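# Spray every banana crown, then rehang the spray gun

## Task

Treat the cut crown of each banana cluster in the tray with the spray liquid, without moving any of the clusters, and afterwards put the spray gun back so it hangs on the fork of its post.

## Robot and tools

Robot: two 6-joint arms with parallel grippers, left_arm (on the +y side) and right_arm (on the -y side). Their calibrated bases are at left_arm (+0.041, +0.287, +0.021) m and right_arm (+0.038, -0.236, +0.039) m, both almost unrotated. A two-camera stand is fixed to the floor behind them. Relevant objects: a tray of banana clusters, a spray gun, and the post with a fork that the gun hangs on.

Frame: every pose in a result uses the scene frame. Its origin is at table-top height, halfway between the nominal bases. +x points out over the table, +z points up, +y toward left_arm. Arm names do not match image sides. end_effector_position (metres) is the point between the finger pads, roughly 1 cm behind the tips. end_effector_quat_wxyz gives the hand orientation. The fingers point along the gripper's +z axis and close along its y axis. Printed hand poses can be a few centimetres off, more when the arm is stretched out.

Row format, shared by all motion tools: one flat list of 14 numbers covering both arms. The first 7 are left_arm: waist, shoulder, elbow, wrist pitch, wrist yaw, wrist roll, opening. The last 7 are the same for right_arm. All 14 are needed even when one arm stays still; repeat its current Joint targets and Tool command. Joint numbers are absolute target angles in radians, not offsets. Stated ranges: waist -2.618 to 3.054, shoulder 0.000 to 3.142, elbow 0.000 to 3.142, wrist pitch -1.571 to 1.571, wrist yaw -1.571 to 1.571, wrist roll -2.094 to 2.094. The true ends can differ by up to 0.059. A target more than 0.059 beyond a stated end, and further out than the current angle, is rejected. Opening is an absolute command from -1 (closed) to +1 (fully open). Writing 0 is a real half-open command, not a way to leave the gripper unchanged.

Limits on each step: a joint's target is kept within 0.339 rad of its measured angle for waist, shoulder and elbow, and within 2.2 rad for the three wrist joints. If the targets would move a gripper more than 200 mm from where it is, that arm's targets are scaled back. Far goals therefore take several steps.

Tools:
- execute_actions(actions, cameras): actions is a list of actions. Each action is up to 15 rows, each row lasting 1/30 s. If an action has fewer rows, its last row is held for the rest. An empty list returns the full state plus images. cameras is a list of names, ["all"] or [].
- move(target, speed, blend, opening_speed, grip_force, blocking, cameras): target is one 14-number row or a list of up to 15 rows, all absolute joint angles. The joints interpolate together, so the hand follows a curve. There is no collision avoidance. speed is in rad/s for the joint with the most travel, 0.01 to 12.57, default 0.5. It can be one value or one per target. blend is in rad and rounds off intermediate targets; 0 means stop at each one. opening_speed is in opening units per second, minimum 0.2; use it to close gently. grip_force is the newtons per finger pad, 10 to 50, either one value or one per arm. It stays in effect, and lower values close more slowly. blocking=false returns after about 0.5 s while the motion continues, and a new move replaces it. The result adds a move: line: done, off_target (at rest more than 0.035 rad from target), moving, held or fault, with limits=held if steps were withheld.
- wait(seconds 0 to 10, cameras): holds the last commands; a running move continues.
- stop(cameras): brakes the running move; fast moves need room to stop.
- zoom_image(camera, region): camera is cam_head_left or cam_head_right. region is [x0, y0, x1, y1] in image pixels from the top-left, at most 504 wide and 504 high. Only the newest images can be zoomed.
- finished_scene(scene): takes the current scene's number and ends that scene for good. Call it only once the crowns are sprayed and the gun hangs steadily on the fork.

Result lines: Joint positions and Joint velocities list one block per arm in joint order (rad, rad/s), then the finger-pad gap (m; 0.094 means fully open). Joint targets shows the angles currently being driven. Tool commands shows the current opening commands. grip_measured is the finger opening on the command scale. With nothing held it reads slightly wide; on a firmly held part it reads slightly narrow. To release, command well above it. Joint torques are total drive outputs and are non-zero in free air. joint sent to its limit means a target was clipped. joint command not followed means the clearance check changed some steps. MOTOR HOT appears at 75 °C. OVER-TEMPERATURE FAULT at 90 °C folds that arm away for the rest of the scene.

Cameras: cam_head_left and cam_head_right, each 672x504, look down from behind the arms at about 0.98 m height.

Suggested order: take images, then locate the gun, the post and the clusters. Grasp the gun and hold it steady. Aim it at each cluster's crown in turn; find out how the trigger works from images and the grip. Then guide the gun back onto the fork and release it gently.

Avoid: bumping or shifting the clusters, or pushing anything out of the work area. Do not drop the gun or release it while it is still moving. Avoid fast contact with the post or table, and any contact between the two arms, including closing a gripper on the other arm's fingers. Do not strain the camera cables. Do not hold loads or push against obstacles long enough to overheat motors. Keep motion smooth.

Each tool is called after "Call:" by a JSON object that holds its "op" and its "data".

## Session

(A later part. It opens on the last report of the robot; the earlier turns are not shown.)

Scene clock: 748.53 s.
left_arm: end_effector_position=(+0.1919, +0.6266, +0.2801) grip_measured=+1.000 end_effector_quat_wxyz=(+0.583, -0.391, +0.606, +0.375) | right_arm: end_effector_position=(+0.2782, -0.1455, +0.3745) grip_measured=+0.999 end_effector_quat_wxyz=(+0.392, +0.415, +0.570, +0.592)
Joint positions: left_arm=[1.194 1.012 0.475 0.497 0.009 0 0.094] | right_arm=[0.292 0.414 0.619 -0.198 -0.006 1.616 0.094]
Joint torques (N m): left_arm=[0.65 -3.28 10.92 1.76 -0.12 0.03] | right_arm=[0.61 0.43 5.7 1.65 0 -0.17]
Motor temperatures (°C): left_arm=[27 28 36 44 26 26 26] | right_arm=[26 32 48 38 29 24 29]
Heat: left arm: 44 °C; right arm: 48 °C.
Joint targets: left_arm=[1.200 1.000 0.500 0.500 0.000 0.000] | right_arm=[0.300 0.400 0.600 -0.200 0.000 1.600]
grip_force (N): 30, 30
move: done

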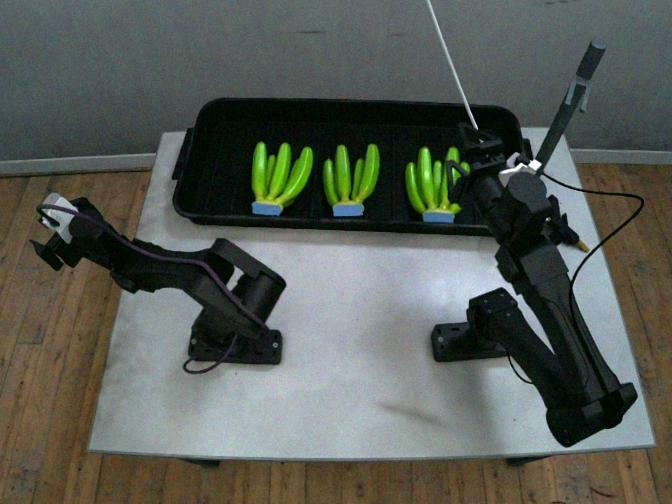

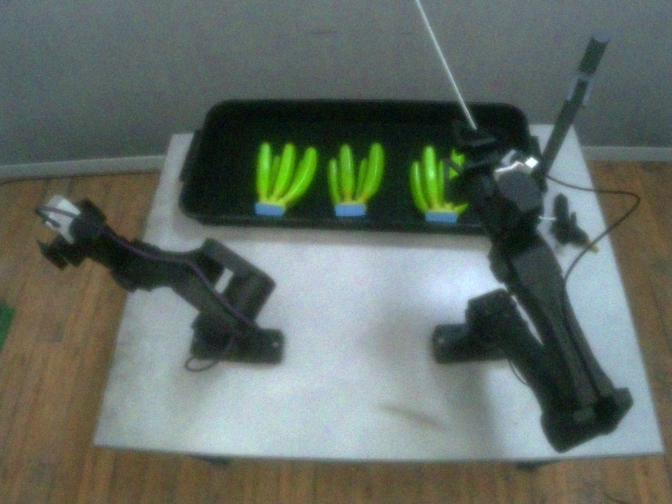

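Call:
{"op": "move", "data": {"target": [1.2, 1.0, 0.5, 0.5, 0, 0, 1, 1.2, 0.4, 0.5, -0.1, 0.0, 1.0, 1], "speed": 0.7, "cameras": ["cam_head_left", "cam_head_right"]}}

Call:
{"op": "zoom_image", "data": {"camera": "cam_head_left", "region": [500, 120, 620, 260]}}

Call:
{"op": "zoom_image", "data": {"camera": "cam_head_left", "region": [535, 185, 605, 265]}}

Call:
{"op": "zoom_image", "data": {"camera": "cam_head_right", "region": [535, 185, 605, 265]}}

Scene clock: 815.87 s.
left_arm: end_effector_position=(+0.1919, +0.6266, +0.2801) grip_measured=+1.000 end_effector_quat_wxyz=(+0.583, -0.391, +0.606, +0.375) | right_arm: end_effector_position=(+0.1200, +0.0178, +0.3515) grip_measured=+0.999 end_effector_quat_wxyz=(+0.299, -0.084, +0.700, +0.643)
Joint positions: left_arm=[1.194 1.012 0.475 0.497 0.009 0 0.094] | right_arm=[1.192 0.414 0.52 -0.099 -0.005 1.017 0.094]
Joint torques (N m): left_arm=[0.58 -3.28 10.96 1.75 -0.11 0.03] | right_arm=[0.65 0.2 5.9 1.6 0.02 -0.15]
Motor temperatures (°C): left_arm=[27 28 36 44 26 26 26] | right_arm=[26 27 47 43 29 24 29]
Heat: left arm: 44 °C; right arm: 47 °C.
Joint targets: left_arm=[1.200 1.000 0.500 0.500 0.000 0.000] | right_arm=[1.200 0.400 0.500 -0.100 0.000 1.000]
grip_force (N): 30, 30
move: done

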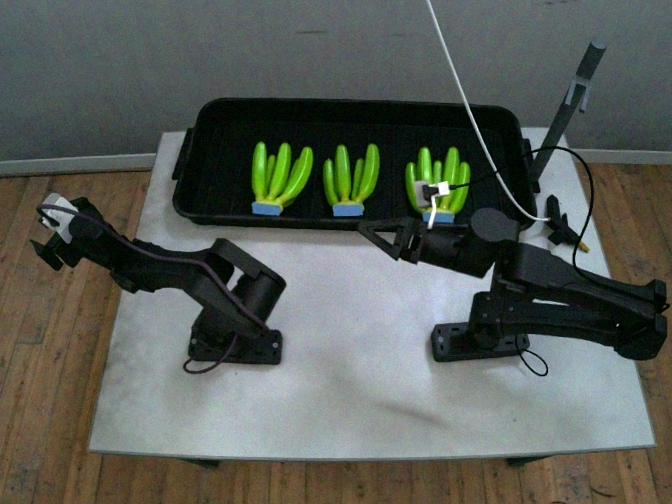

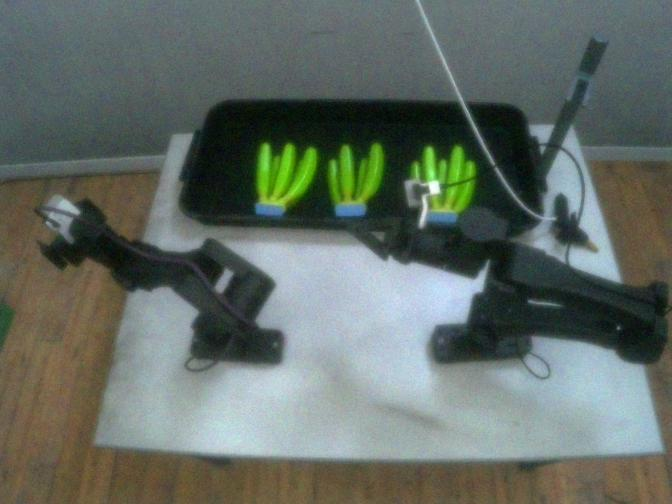

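Scaled by 3.600 from the camera's 672x504 image, which has a finer 960x720 frame.

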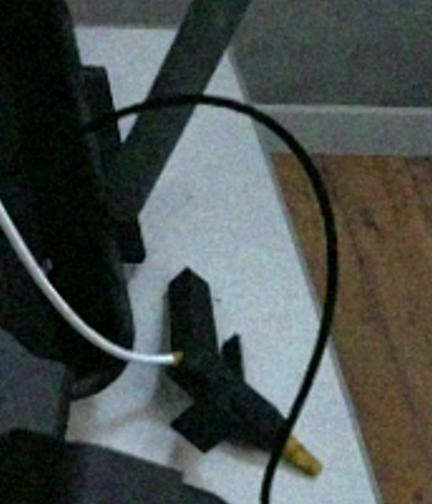

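Scaled by 6.300 from the camera's 672x504 image, which has a finer 960x720 frame.

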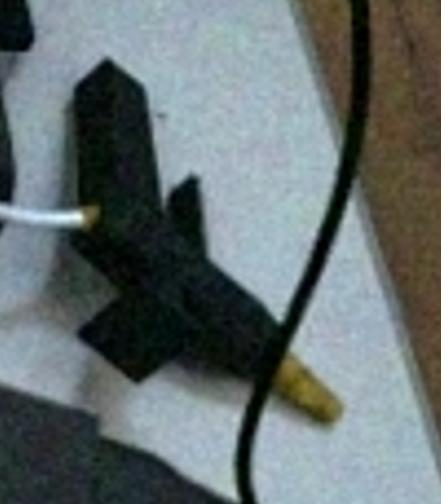

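Scaled by 6.300 from the camera's 672x504 image, which has a finer 960x720 frame.

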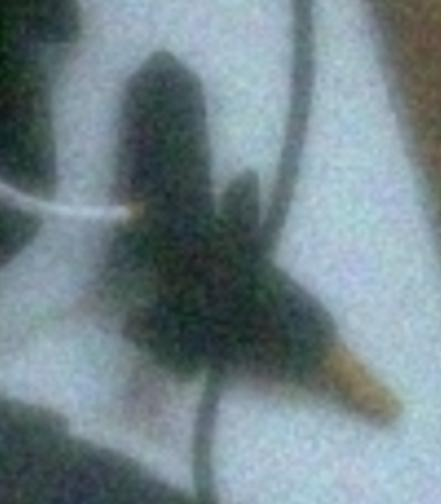

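Call:
{"op": "move", "data": {"target": [[1.2, 1.0, 0.5, 0.5, 0, 0, 1, -0.915, 0.4, 0.3, -0.1, 0.0, 1.3, 1], [1.2, 1.0, 0.5, 0.5, 0, 0, 1, -0.915, 2.046, 1.874, -1.409, 0.0, 1.348, 1], [1.2, 1.0, 0.5, 0.5, 0, 0, 1, -0.907, 2.093, 1.536, -1.034, 0.005, 1.348, 1]], "speed": [0.8, 0.8, 0.3], "blend": [0.08, 0, 0], "cameras": ["cam_head_left"]}}

Call:
{"op": "zoom_image", "data": {"camera": "cam_head_left", "region": [510, 170, 620, 290]}}

Scene clock: 882.57 s.
left_arm: end_effector_position=(+0.1919, +0.6266, +0.2801) grip_measured=+1.000 end_effector_quat_wxyz=(+0.583, -0.391, +0.606, +0.375) | right_arm: end_effector_position=(+0.2982, -0.5288, +0.0702) grip_measured=+0.999 end_effector_quat_wxyz=(+0.006, +0.888, +0.459, +0.004)
Joint positions: left_arm=[1.194 1.012 0.475 0.497 0.009 0 0.094] | right_arm=[-0.907 2.069 1.552 -1.039 -0.005 1.338 0.094]
Joint torques (N m): left_arm=[0.62 -3.19 11 1.74 -0.12 0.04] | right_arm=[-0.02 -9.58 4.89 0.26 0.13 0.09]
Heat: left arm: 45 °C; right arm: 48 °C.
Joint targets: left_arm=[1.200 1.000 0.500 0.500 0.000 0.000] | right_arm=[-0.907 2.093 1.536 -1.034 0.005 1.348]
grip_force (N): 30, 30
move: done
Images, in order (width x height): cam_head_left 672x504.

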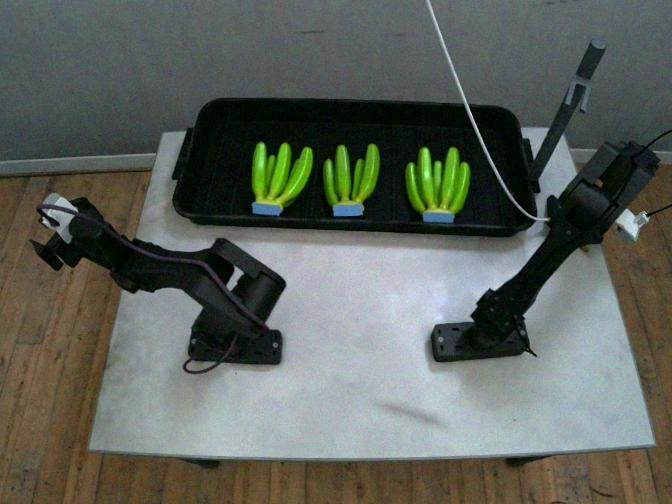

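Scaled by 4.200 from the camera's 672x504 image, which has a finer 960x720 frame.

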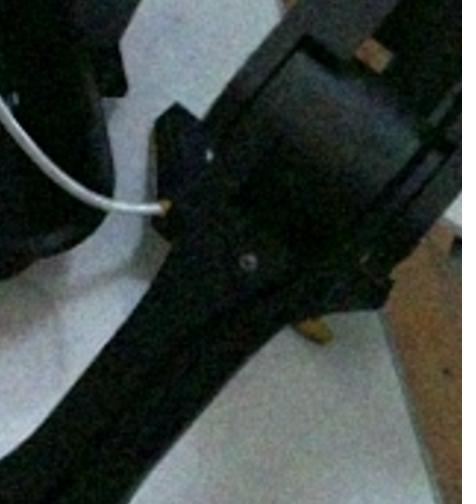

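Call:
{"op": "move", "data": {"target": [[1.2, 1.0, 0.5, 0.5, 0, 0, 1, -0.907, 2.127, 1.485, -0.951, 0.005, 1.348, 1], [1.2, 1.0, 0.5, 0.5, 0, 0, 1, -0.907, 2.16, 1.433, -0.869, 0.005, 1.348, 1]], "speed": 0.08, "blend": [0.02, 0], "cameras": ["cam_head_left"]}}

Call:
{"op": "zoom_image", "data": {"camera": "cam_head_left", "region": [510, 170, 620, 290]}}

Scene clock: 893.50 s.
left_arm: end_effector_position=(+0.1919, +0.6266, +0.2801) grip_measured=+1.000 end_effector_quat_wxyz=(+0.583, -0.391, +0.606, +0.375) | right_arm: end_effector_position=(+0.2980, -0.5286, +0.0230) grip_measured=+0.999 end_effector_quat_wxyz=(+0.006, +0.888, +0.459, +0.004)
Joint positions: left_arm=[1.194 1.012 0.475 0.497 0.009 0 0.094] | right_arm=[-0.907 2.132 1.45 -0.874 -0.005 1.338 0.094]
Joint torques (N m): left_arm=[0.64 -3.22 10.86 1.75 -0.12 0.04] | right_arm=[-0.02 -9.52 4.59 0.24 0.09 0.11]
Heat: left arm: 45 °C; right arm: 47 °C.
Joint targets: left_arm=[1.200 1.000 0.500 0.500 0.000 0.000] | right_arm=[-0.907 2.160 1.433 -0.869 0.005 1.348]
grip_force (N): 30, 30
move: done
Images, in order (width x height): cam_head_left 672x504.

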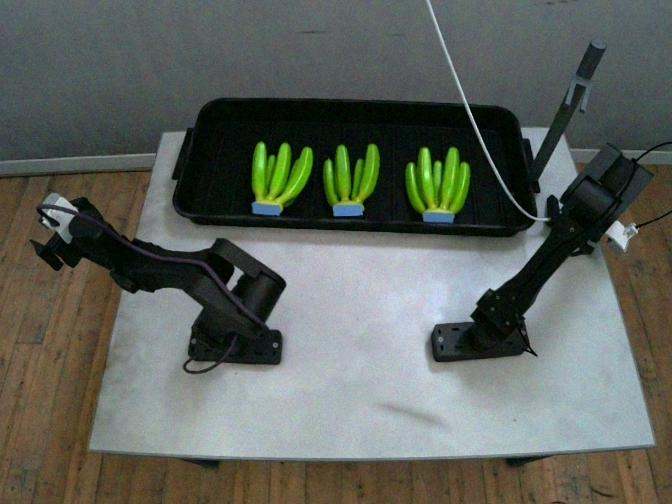

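Scaled by 4.200 from the camera's 672x504 image, which has a finer 960x720 frame.

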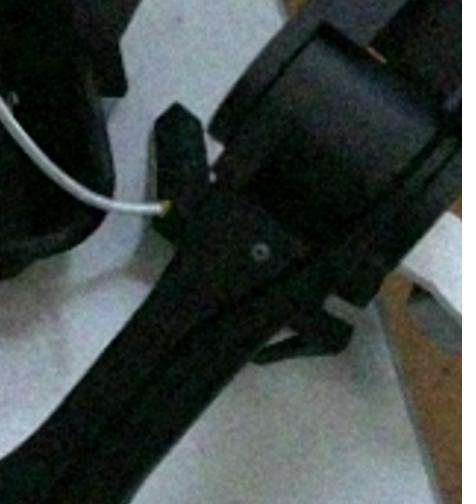

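Call:
{"op": "move", "data": {"target": [1.2, 1.0, 0.5, 0.5, 0, 0, 1, -0.888, 2.16, 1.433, -0.869, 0.005, 1.348, 1], "speed": 0.05}}

Call:
{"op": "move", "data": {"target": [1.2, 1.0, 0.5, 0.5, 0, 0, 1, -0.888, 2.16, 1.433, -0.869, 0.005, 1.348, -0.8], "opening_speed": 0.4, "grip_force": 45, "cameras": ["cam_head_left"]}}

Call:
{"op": "zoom_image", "data": {"camera": "cam_head_left", "region": [510, 170, 620, 290]}}

Scene clock: 913.73 s.
left_arm: end_effector_position=(+0.1919, +0.6266, +0.2801) grip_measured=+1.000 end_effector_quat_wxyz=(+0.583, -0.391, +0.606, +0.375) | right_arm: end_effector_position=(+0.3013, -0.5258, +0.0230) grip_measured=+0.999 end_effector_quat_wxyz=(+0.006, +0.886, +0.464, +0.004)
Joint positions: left_arm=[1.194 1.012 0.475 0.497 0.009 0 0.094] | right_arm=[-0.896 2.132 1.45 -0.874 -0.005 1.338 0.094]
Joint torques (N m): left_arm=[0.59 -3.28 10.92 1.76 -0.11 0.03] | right_arm=[0.64 -9.33 4.22 0.19 0.07 0.14]
Motor temperatures (°C): left_arm=[27 28 36 45 26 26 26] | right_arm=[26 30 46 38 29 24 29]
Heat: left arm: 45 °C; right arm: 46 °C.
Joint targets: left_arm=[1.200 1.000 0.500 0.500 0.000 0.000] | right_arm=[-0.888 2.160 1.433 -0.869 0.005 1.348]
grip_force (N): 30, 30
move: done

Scene clock: 918.43 s.
left_arm: end_effector_position=(+0.1919, +0.6266, +0.2801) grip_measured=+1.000 end_effector_quat_wxyz=(+0.583, -0.391, +0.606, +0.375) | right_arm: end_effector_position=(+0.3024, -0.5270, +0.0230) grip_measured=-0.344 end_effector_quat_wxyz=(+0.010, +0.886, +0.463, +0.005)
Joint positions: left_arm=[1.194 1.012 0.475 0.497 0.009 0 0.094] | right_arm=[-0.896 2.132 1.45 -0.867 -0.005 1.34 0.031]
Joint torques (N m): left_arm=[0.59 -3.21 10.97 1.77 -0.13 0.03] | right_arm=[0.98 -9.51 4.45 0.17 0.12 0.11]
Heat: left arm: 45 °C; right arm: 46 °C.
Joint targets: left_arm=[1.200 1.000 0.500 0.500 0.000 0.000] | right_arm=[-0.888 2.160 1.433 -0.869 0.005 1.348]
grip_force (N): 45, 45
move: done
Images, in order (width x height): cam_head_left 672x504.

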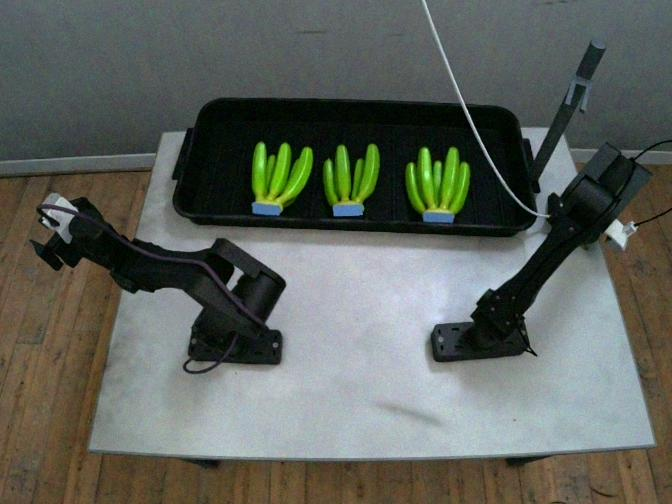

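Scaled by 4.200 from the camera's 672x504 image, which has a finer 960x720 frame.

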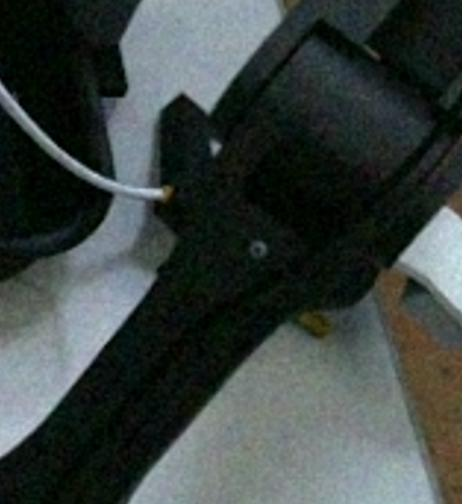

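Call:
{"op": "move", "data": {"target": [1.2, 1.0, 0.5, 0.5, 0, 0, 1, -0.888, 2.035, 1.745, -1.25, 0.005, 1.348, -0.8], "speed": 0.15, "cameras": ["cam_head_left", "cam_head_right"]}}

Call:
{"op": "zoom_image", "data": {"camera": "cam_head_left", "region": [500, 120, 640, 260]}}

Call:
{"op": "zoom_image", "data": {"camera": "cam_head_right", "region": [500, 120, 640, 260]}}

Scene clock: 935.30 s.
left_arm: end_effector_position=(+0.1919, +0.6266, +0.2801) grip_measured=+1.000 end_effector_quat_wxyz=(+0.583, -0.391, +0.606, +0.375) | right_arm: end_effector_position=(+0.3020, -0.5265, +0.1116) grip_measured=-0.349 end_effector_quat_wxyz=(-0.008, +0.886, +0.463, +0.000)
Joint positions: left_arm=[1.194 1.012 0.475 0.497 0.009 0 0.094] | right_arm=[-0.896 2.069 1.718 -1.235 -0.005 1.34 0.031]
Joint torques (N m): left_arm=[0.65 -3.18 10.8 1.76 -0.1 0.01] | right_arm=[0.79 -14.83 8.43 -0.07 0.06 0.11]
Heat: left arm: 45 °C; right arm: 46 °C.
Joint targets: left_arm=[1.200 1.000 0.500 0.500 0.000 0.000] | right_arm=[-0.888 2.035 1.745 -1.250 0.005 1.348]
grip_force (N): 45, 45
move: done

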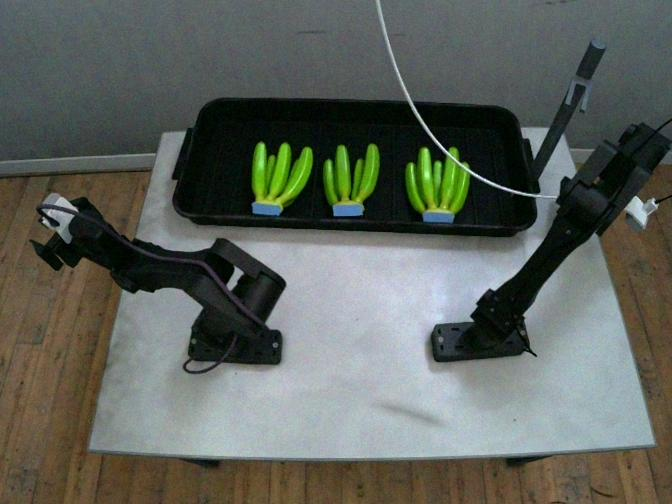

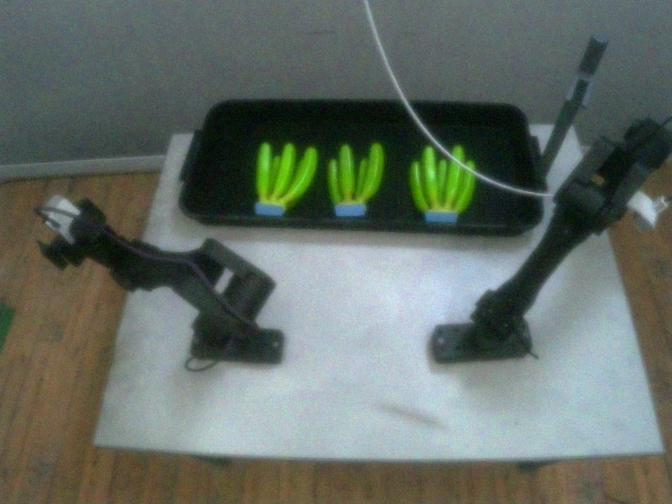

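Scaled by 3.600 from the camera's 672x504 image, which has a finer 960x720 frame.

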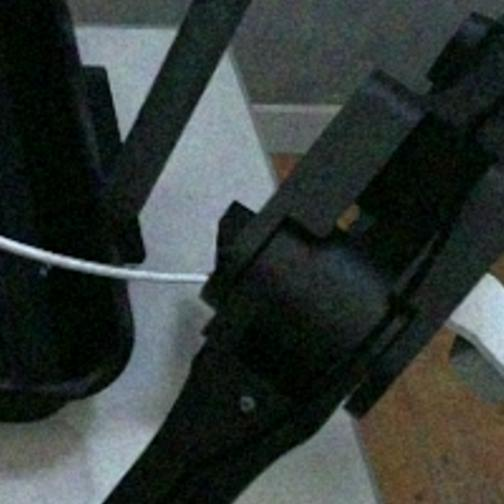

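Scaled by 3.600 from the camera's 672x504 image, which has a finer 960x720 frame.

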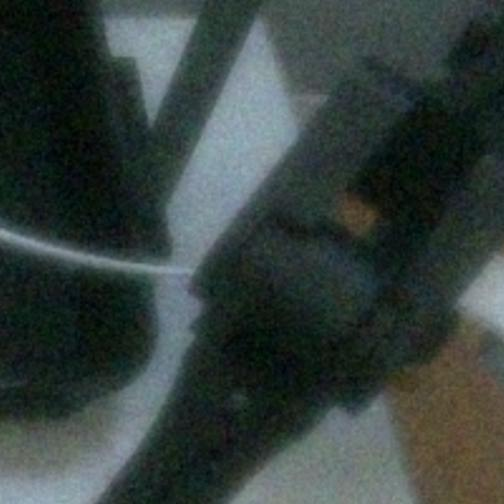

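Call:
{"op": "move", "data": {"target": [[1.2, 1.0, 0.5, 0.5, 0, 0, 1, -0.888, 1.53, 1.14, -1.17, 0.0, 1.348, -0.8], [1.2, 1.0, 0.5, 0.5, 0, 0, 1, -0.8, 1.50, 1.49, -1.53, 0.0, 1.348, -0.8], [1.2, 1.0, 0.5, 0.5, 0, 0, 1, 0.3, 1.48, 1.49, -1.53, 0.0, 1.348, -0.8]], "speed": [0.3, 0.3, 0.5], "blend": [0.03, 0.05, 0], "cameras": ["cam_head_left"]}}

Call:
{"op": "move", "data": {"target": [1.2, 1.0, 0.5, 0.5, 0, 0, 1, 0.3, 0.79, 0.73, 0.15, 0.0, 1.348, -0.8], "speed": 0.5, "cameras": ["cam_head_left"]}}

Scene clock: 988.80 s.
left_arm: end_effector_position=(+0.1919, +0.6266, +0.2801) grip_measured=+1.000 end_effector_quat_wxyz=(+0.583, -0.391, +0.606, +0.375) | right_arm: end_effector_position=(+0.2555, -0.3661, +0.2170) grip_measured=-0.367 end_effector_quat_wxyz=(-0.003, +0.811, +0.586, +0.003)
Joint positions: left_arm=[1.194 1.012 0.475 0.497 0.009 0 0.094] | right_arm=[-0.608 1.521 1.464 -1.517 -0.008 1.34 0.03]
Joint torques (N m): left_arm=[0.58 -3.22 10.89 1.75 -0.11 0.04] | right_arm=[-25.1 -10.11 8.28 0.03 0.03 0.08]
Motor temperatures (°C): left_arm=[27 28 37 45 26 26 26] | right_arm=[32 39 47 34 29 24 31]
Heat: left arm: 45 °C; right arm: 47 °C.
Joint targets: left_arm=[1.200 1.000 0.500 0.500 0.000 0.000] | right_arm=[-0.268 1.480 1.490 -1.530 0.000 1.348]
grip_force (N): 45, 45
move: off_target (right_arm); right_arm: the waist is farthest, 0.908 rad from its target
Images, in order (width x height): cam_head_left 672x504.

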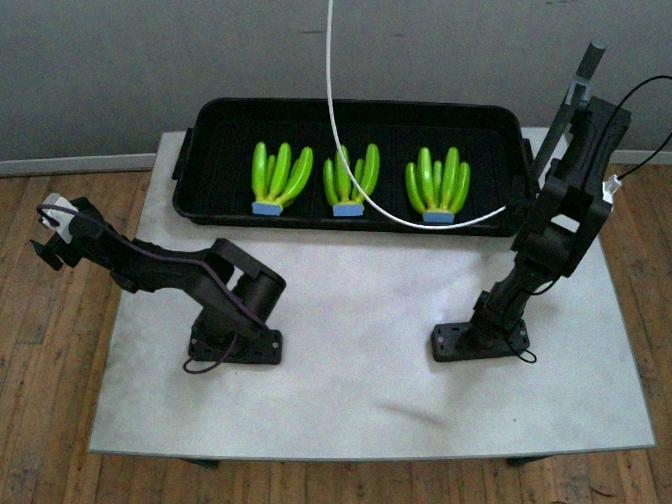

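Scene clock: 992.87 s.
left_arm: end_effector_position=(+0.1919, +0.6266, +0.2801) grip_measured=+1.000 end_effector_quat_wxyz=(+0.583, -0.391, +0.606, +0.375) | right_arm: end_effector_position=(+0.3535, -0.1178, +0.4020) grip_measured=-0.437 end_effector_quat_wxyz=(+0.475, +0.329, +0.611, +0.541)
Joint positions: left_arm=[1.194 1.012 0.475 0.497 0.009 0 0.094] | right_arm=[0.292 0.81 0.744 0.103 -0.007 1.345 0.026]
Joint torques (N m): left_arm=[0.68 -3.29 10.91 1.76 -0.11 0.05] | right_arm=[0.79 -2.97 6.54 2.11 0.05 0.05]
Heat: left arm: 45 °C; right arm: 47 °C.
Joint targets: left_arm=[1.200 1.000 0.500 0.500 0.000 0.000] | right_arm=[0.300 0.790 0.730 0.150 0.000 1.348]
grip_force (N): 45, 45
move: off_target (right_arm); right_arm: the wrist pitch is farthest, 0.047 rad from its target
Images, in order (width x height): cam_head_left 672x504.

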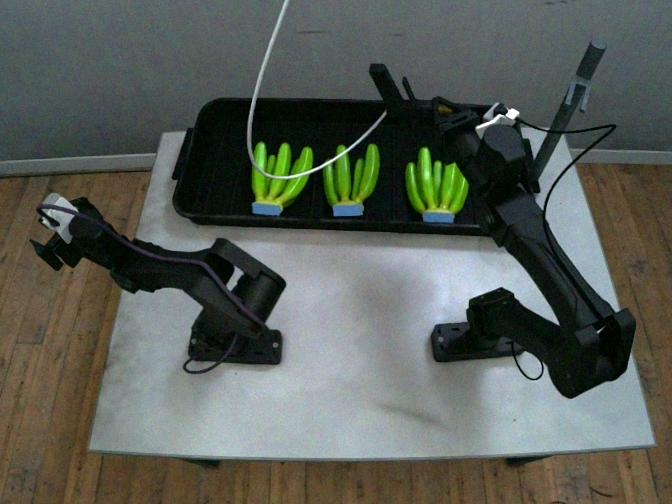

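Call:
{"op": "zoom_image", "data": {"camera": "cam_head_left", "region": [350, 50, 540, 190]}}

Call:
{"op": "wait", "data": {"seconds": 0.1, "cameras": ["cam_head_right"]}}

Call:
{"op": "zoom_image", "data": {"camera": "cam_head_right", "region": [350, 50, 540, 190]}}

Scaled by 2.653 from the camera's 672x504 image, which has a finer 960x720 frame.

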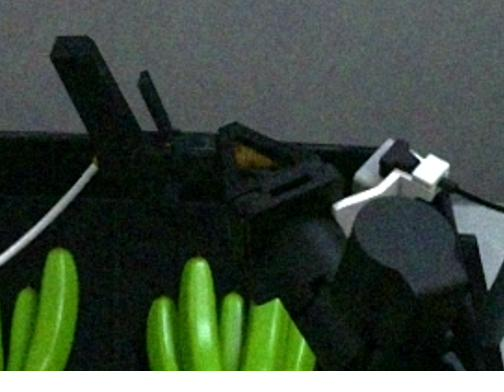

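Scene clock: 1003.33 s.
left_arm: end_effector_position=(+0.1919, +0.6266, +0.2801) grip_measured=+1.000 end_effector_quat_wxyz=(+0.583, -0.391, +0.606, +0.375) | right_arm: end_effector_position=(+0.3535, -0.1178, +0.4021) grip_measured=-0.437 end_effector_quat_wxyz=(+0.475, +0.329, +0.611, +0.541)
Joint positions: left_arm=[1.194 1.012 0.475 0.497 0.009 0 0.094] | right_arm=[0.292 0.81 0.744 0.103 -0.007 1.345 0.026]
Joint torques (N m): left_arm=[0.61 -3.23 10.92 1.74 -0.11 0.03] | right_arm=[0.65 -2.93 6.52 2.08 0.06 0.06]
Motor temperatures (°C): left_arm=[27 28 37 45 26 26 26] | right_arm=[30 36 47 40 29 24 31]
Heat: left arm: 45 °C; right arm: 47 °C.
Joint targets: left_arm=[1.200 1.000 0.500 0.500 0.000 0.000] | right_arm=[0.300 0.790 0.730 0.150 0.000 1.348]
Tool commands: left_gripper/opening=+1.0 right_gripper/opening=-0.8
grip_force (N): 45, 45
wait: 0.10 s; at rest from the start
Images, in order (width x height): cam_head_right 672x504.

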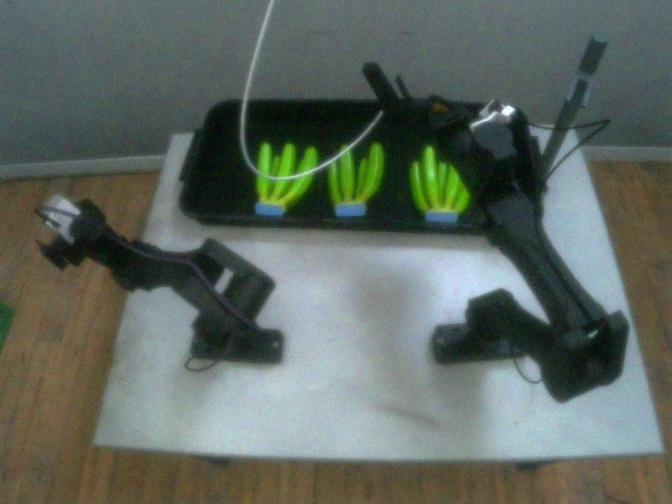

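Scaled by 2.653 from the camera's 672x504 image, which has a finer 960x720 frame.

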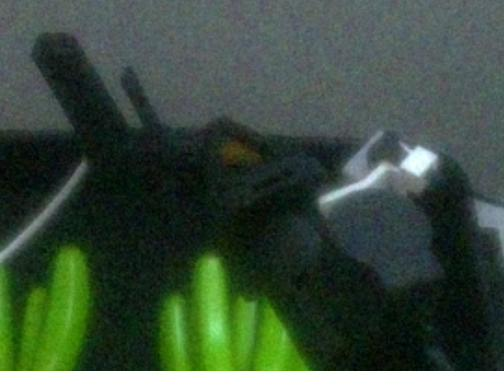

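Call:
{"op": "wait", "data": {"seconds": 0.1, "cameras": ["all"]}}

Call:
{"op": "zoom_image", "data": {"camera": "cam_head_left", "region": [500, 60, 640, 200]}}

Call:
{"op": "zoom_image", "data": {"camera": "cam_head_left", "region": [360, 60, 470, 150]}}

Scene clock: 1038.10 s.
left_arm: end_effector_position=(+0.1919, +0.6266, +0.2801) grip_measured=+1.000 end_effector_quat_wxyz=(+0.583, -0.391, +0.606, +0.375) | right_arm: end_effector_position=(+0.3535, -0.1178, +0.4021) grip_measured=-0.437 end_effector_quat_wxyz=(+0.475, +0.329, +0.611, +0.541)
Joint positions: left_arm=[1.194 1.012 0.475 0.497 0.009 0 0.094] | right_arm=[0.292 0.81 0.744 0.103 -0.007 1.345 0.026]
Joint torques (N m): left_arm=[0.62 -3.18 10.96 1.74 -0.11 0.04] | right_arm=[0.53 -3.03 6.76 2.12 0.03 0.06]
Motor temperatures (°C): left_arm=[27 28 37 45 26 26 26] | right_arm=[28 32 47 45 29 24 31]
Heat: left arm: 45 °C; right arm: 47 °C.
Joint targets: left_arm=[1.200 1.000 0.500 0.500 0.000 0.000] | right_arm=[0.300 0.790 0.730 0.150 0.000 1.348]
Tool commands: left_gripper/opening=+1.0 right_gripper/opening=-0.8
grip_force (N): 45, 45
wait: 0.10 s; at rest from the start

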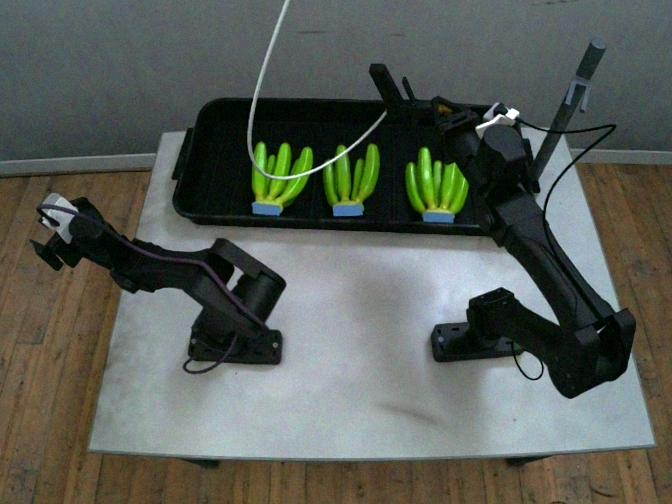

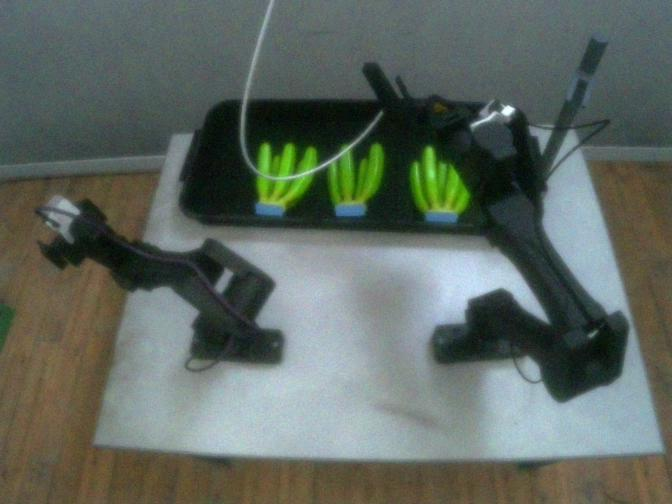

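Scaled by 3.600 from the camera's 672x504 image, which has a finer 960x720 frame.

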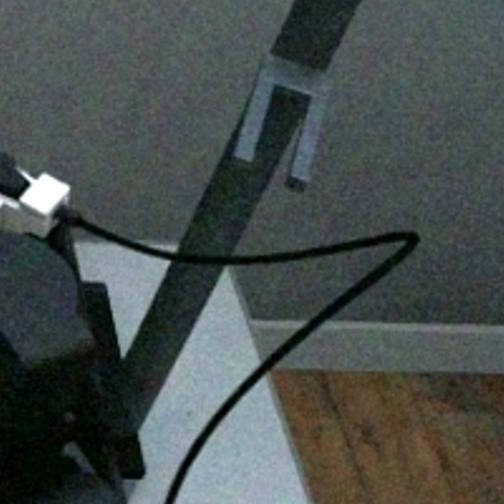

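Scaled by 4.582 from the camera's 672x504 image, which has a finer 960x720 frame.

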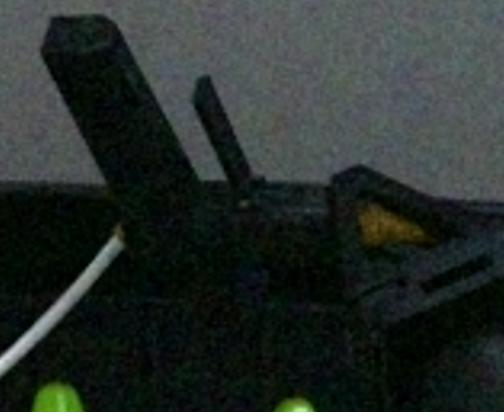

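Call:
{"op": "move", "data": {"target": [1.2, 1.0, 0.5, 0.5, 0, 0, 1, 0.3, 0.79, 0.73, 0.15, 0.0, -1.442, -0.9], "speed": 0.6, "grip_force": 50, "cameras": ["cam_head_left"]}}

Call:
{"op": "zoom_image", "data": {"camera": "cam_head_left", "region": [360, 60, 540, 200]}}

Scene clock: 1100.67 s.
left_arm: end_effector_position=(+0.1919, +0.6266, +0.2801) grip_measured=+1.000 end_effector_quat_wxyz=(+0.583, -0.391, +0.606, +0.375) | right_arm: end_effector_position=(+0.3537, -0.1191, +0.4068) grip_measured=-0.441 end_effector_quat_wxyz=(+0.625, -0.532, +0.435, -0.370)
Joint positions: left_arm=[1.194 1.012 0.475 0.497 0.009 0 0.094] | right_arm=[0.292 0.81 0.744 0.122 0 -1.42 0.026]
Joint torques (N m): left_arm=[0.59 -3.26 10.86 1.74 -0.13 0.03] | right_arm=[0.7 -2.82 6.57 1.91 -0.03 -0.2]
Motor temperatures (°C): left_arm=[27 28 37 45 26 26 26] | right_arm=[27 30 47 50 29 24 32]
Heat: left arm: 45 °C; right arm: 50 °C.
Joint targets: left_arm=[1.200 1.000 0.500 0.500 0.000 0.000] | right_arm=[0.300 0.790 0.730 0.150 0.000 -1.442]
move: done
Images, in order (width x height): cam_head_left 672x504.

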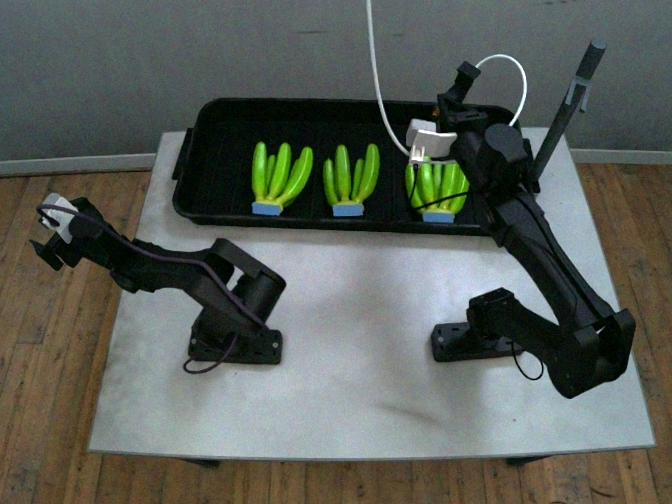

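Scaled by 2.800 from the camera's 672x504 image, which has a finer 960x720 frame.

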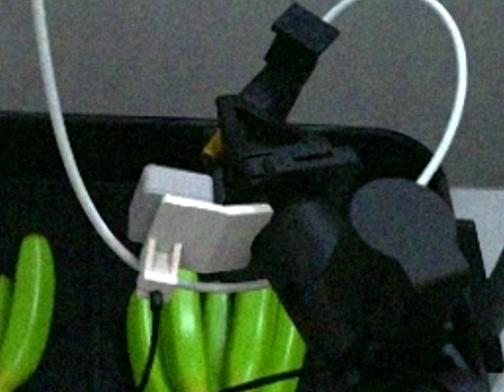

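Call:
{"op": "execute_actions", "data": {"actions": []}}

Call:
{"op": "zoom_image", "data": {"camera": "cam_head_left", "region": [380, 20, 630, 207]}}

Call:
{"op": "zoom_image", "data": {"camera": "cam_head_right", "region": [380, 20, 630, 207]}}

Scene clock: 1136.43 s.
left_arm: end_effector_position=(+0.1919, +0.6266, +0.2801) grip_measured=+1.000 end_effector_quat_wxyz=(+0.583, -0.391, +0.606, +0.375) | right_arm: end_effector_position=(+0.3537, -0.1191, +0.4068) grip_measured=-0.441 end_effector_quat_wxyz=(+0.625, -0.532, +0.435, -0.370)
Joint positions: left_arm=[1.194 1.012 0.475 0.497 0.009 0 0.094] | right_arm=[0.292 0.81 0.744 0.122 0 -1.42 0.026]
Joint velocities: within noise
Joint torques (N m): left_arm=[0.61 -3.29 10.89 1.74 -0.11 0.03] | right_arm=[0.68 -3.18 6.45 1.9 -0.02 -0.25]
Motor temperatures (°C): left_arm=[27 28 37 45 26 26 26] | right_arm=[27 30 47 48 29 24 32]
Heat: left arm: 45 °C; right arm: 48 °C.
Joint targets: left_arm=[1.200 1.000 0.500 0.500 0.000 0.000] | right_arm=[0.300 0.790 0.730 0.150 0.000 -1.442]
Tool commands: left_gripper/opening=+1.0 right_gripper/opening=-0.9

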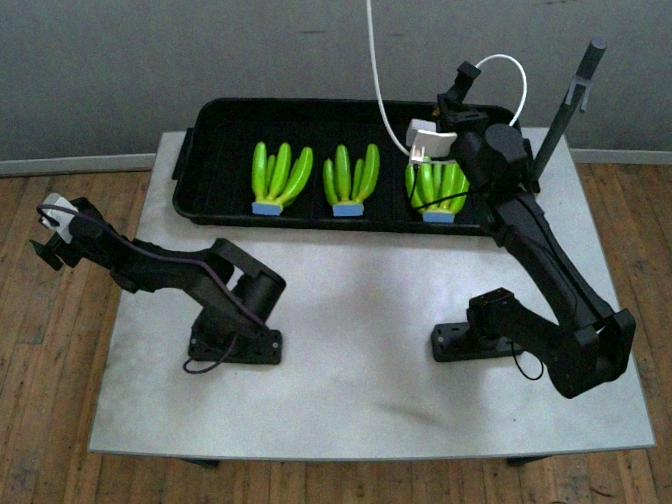

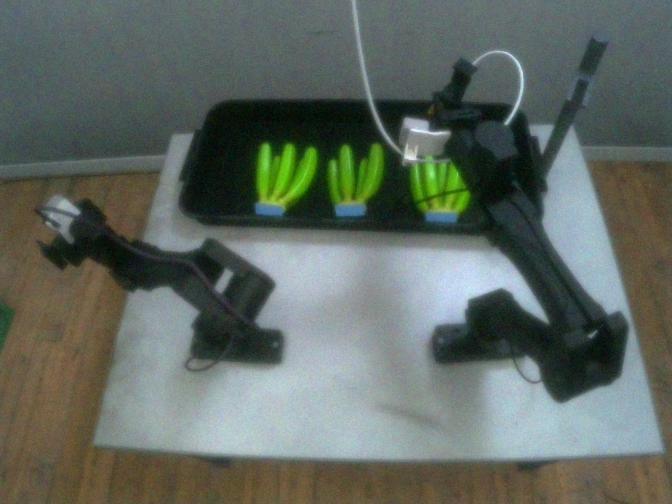

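Scaled by 2.016 from the camera's 672x504 image, which has a finer 960x720 frame.

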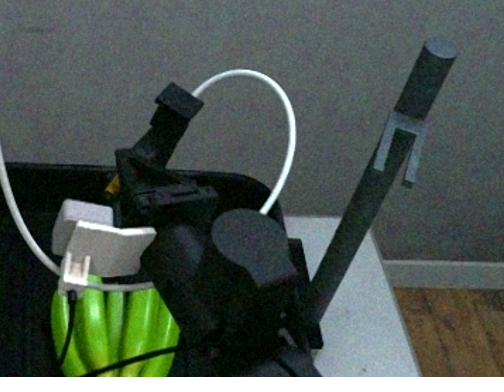

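Scaled by 2.016 from the camera's 672x504 image, which has a finer 960x720 frame.

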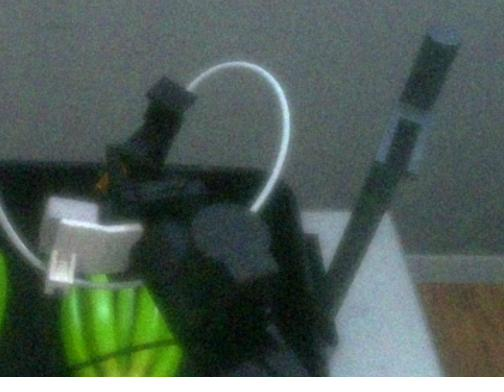

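Call:
{"op": "zoom_image", "data": {"camera": "cam_head_left", "region": [400, 40, 540, 180]}}

Call:
{"op": "zoom_image", "data": {"camera": "cam_head_right", "region": [390, 40, 530, 180]}}

Scaled by 3.600 from the camera's 672x504 image, which has a finer 960x720 frame.

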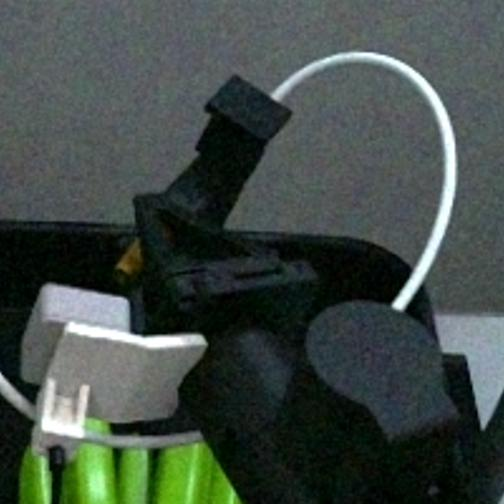

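Scaled by 3.600 from the camera's 672x504 image, which has a finer 960x720 frame.

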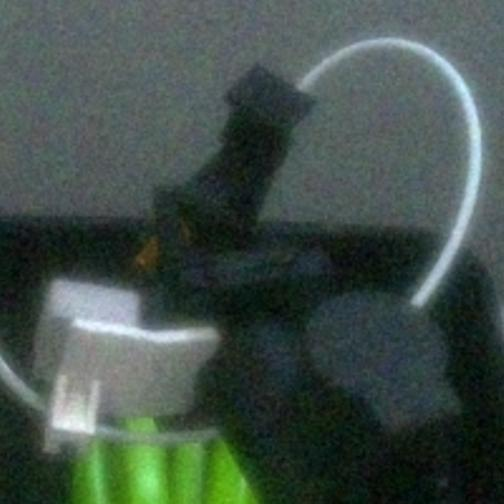

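Call:
{"op": "move", "data": {"target": [1.2,1.0,0.5,0.5,0,0,1, 0.3,0.79,0.73,0.15,0.5,-1.442,-0.9], "speed": 0.3, "cameras": ["all"]}}

Call:
{"op": "zoom_image", "data": {"camera": "cam_head_left", "region": [420, 40, 600, 190]}}

Scene clock: 1203.77 s.
left_arm: end_effector_position=(+0.1919, +0.6266, +0.2801) grip_measured=+1.000 end_effector_quat_wxyz=(+0.583, -0.391, +0.606, +0.375) | right_arm: end_effector_position=(+0.3628, -0.2068, +0.4060) grip_measured=-0.441 end_effector_quat_wxyz=(+0.520, -0.404, +0.558, -0.505)
Joint positions: left_arm=[1.194 1.012 0.475 0.497 0.009 0 0.094] | right_arm=[0.292 0.81 0.744 0.123 0.494 -1.425 0.026]
Joint torques (N m): left_arm=[0.64 -3.18 10.86 1.76 -0.12 0.04] | right_arm=[0.88 -2.97 6.38 1.79 0.04 -0.17]
Heat: left arm: 45 °C; right arm: 49 °C.
Joint targets: left_arm=[1.200 1.000 0.500 0.500 0.000 0.000] | right_arm=[0.300 0.790 0.730 0.150 0.500 -1.442]
move: done

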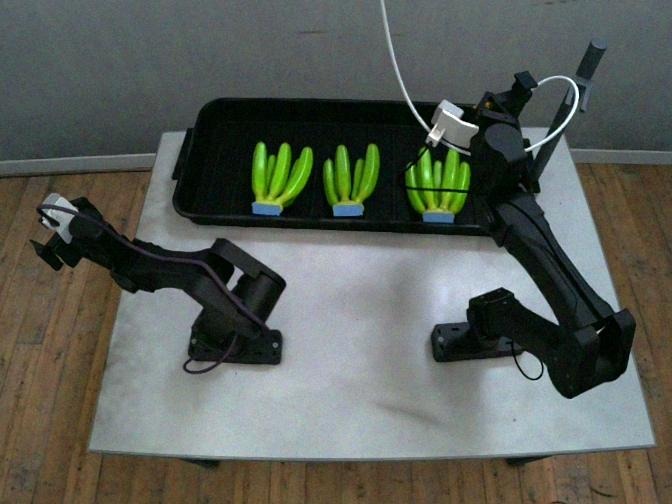

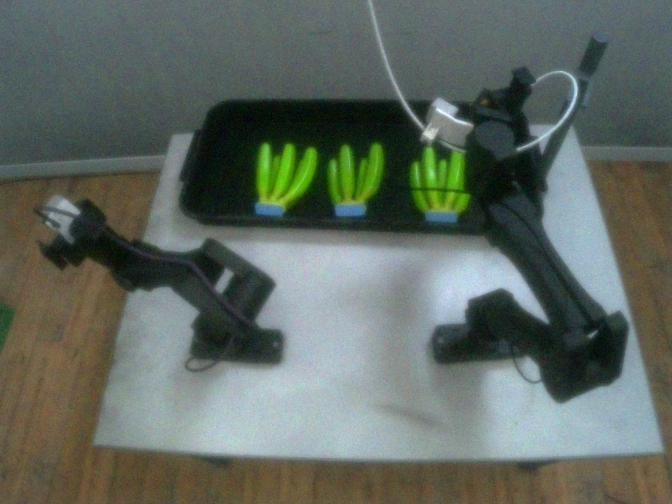

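Scaled by 2.800 from the camera's 672x504 image, which has a finer 960x720 frame.

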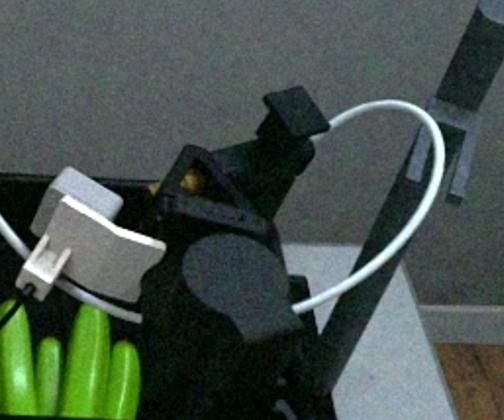

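Call:
{"op": "move", "data": {"target": [1.2,1.0,0.5,0.5,0,0,1, 0.3,0.79,0.73,0.15,1.05,-1.5,-0.9], "speed": 0.3, "cameras": ["all"]}}

Call:
{"op": "zoom_image", "data": {"camera": "cam_head_left", "region": [450, 40, 620, 190]}}

Call:
{"op": "zoom_image", "data": {"camera": "cam_head_right", "region": [450, 40, 620, 190]}}

Scene clock: 1224.83 s.
left_arm: end_effector_position=(+0.1919, +0.6266, +0.2801) grip_measured=+1.000 end_effector_quat_wxyz=(+0.583, -0.391, +0.606, +0.375) | right_arm: end_effector_position=(+0.3224, -0.2949, +0.4075) grip_measured=-0.442 end_effector_quat_wxyz=(+0.364, -0.242, +0.648, -0.624)
Joint positions: left_arm=[1.194 1.012 0.475 0.497 0.009 0 0.094] | right_arm=[0.296 0.804 0.744 0.148 1.038 -1.476 0.026]
Joint torques (N m): left_arm=[0.57 -3.19 10.85 1.76 -0.12 0.02] | right_arm=[0.32 -2.14 6.22 1.36 0.05 -0.21]
Heat: left arm: 45 °C; right arm: 49 °C.
Joint targets: left_arm=[1.200 1.000 0.500 0.500 0.000 0.000] | right_arm=[0.300 0.790 0.730 0.150 1.050 -1.500]
move: done

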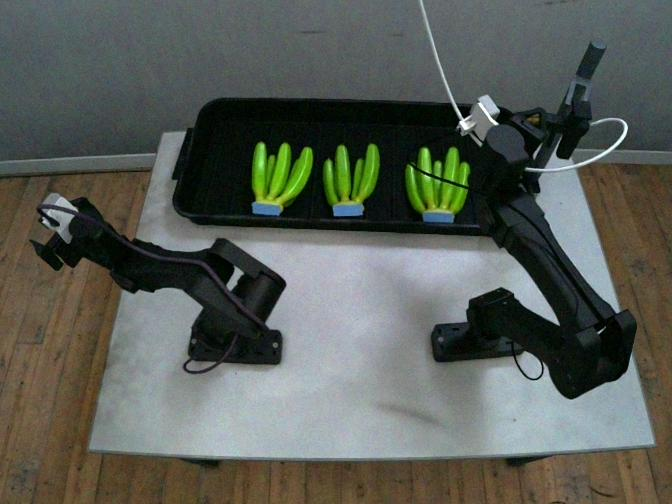

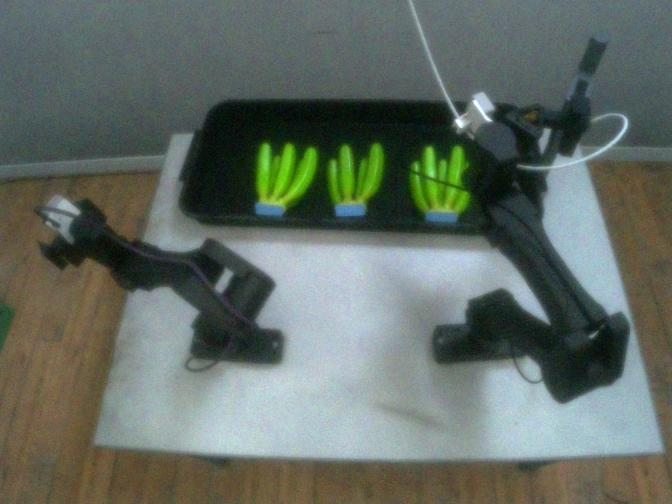

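Scaled by 2.965 from the camera's 672x504 image, which has a finer 960x720 frame.

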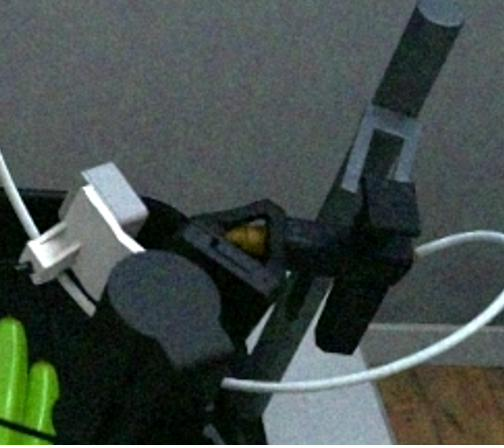

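Scaled by 2.965 from the camera's 672x504 image, which has a finer 960x720 frame.

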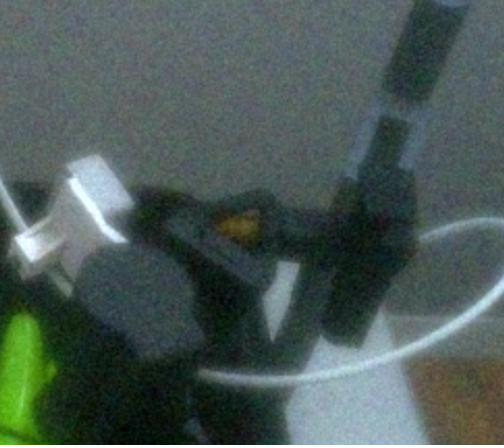

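Call:
{"op": "zoom_image", "data": {"camera": "cam_head_left", "region": [510, 80, 610, 165]}}

Scaled by 5.040 from the camera's 672x504 image, which has a finer 960x720 frame.

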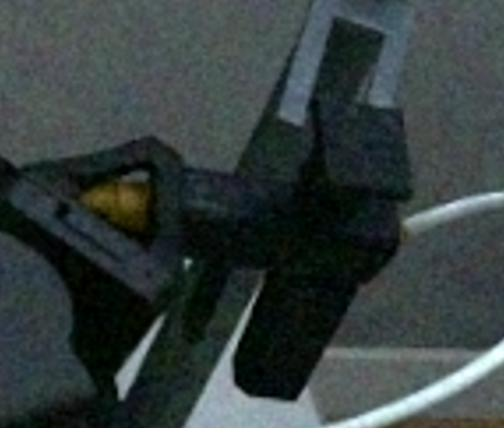

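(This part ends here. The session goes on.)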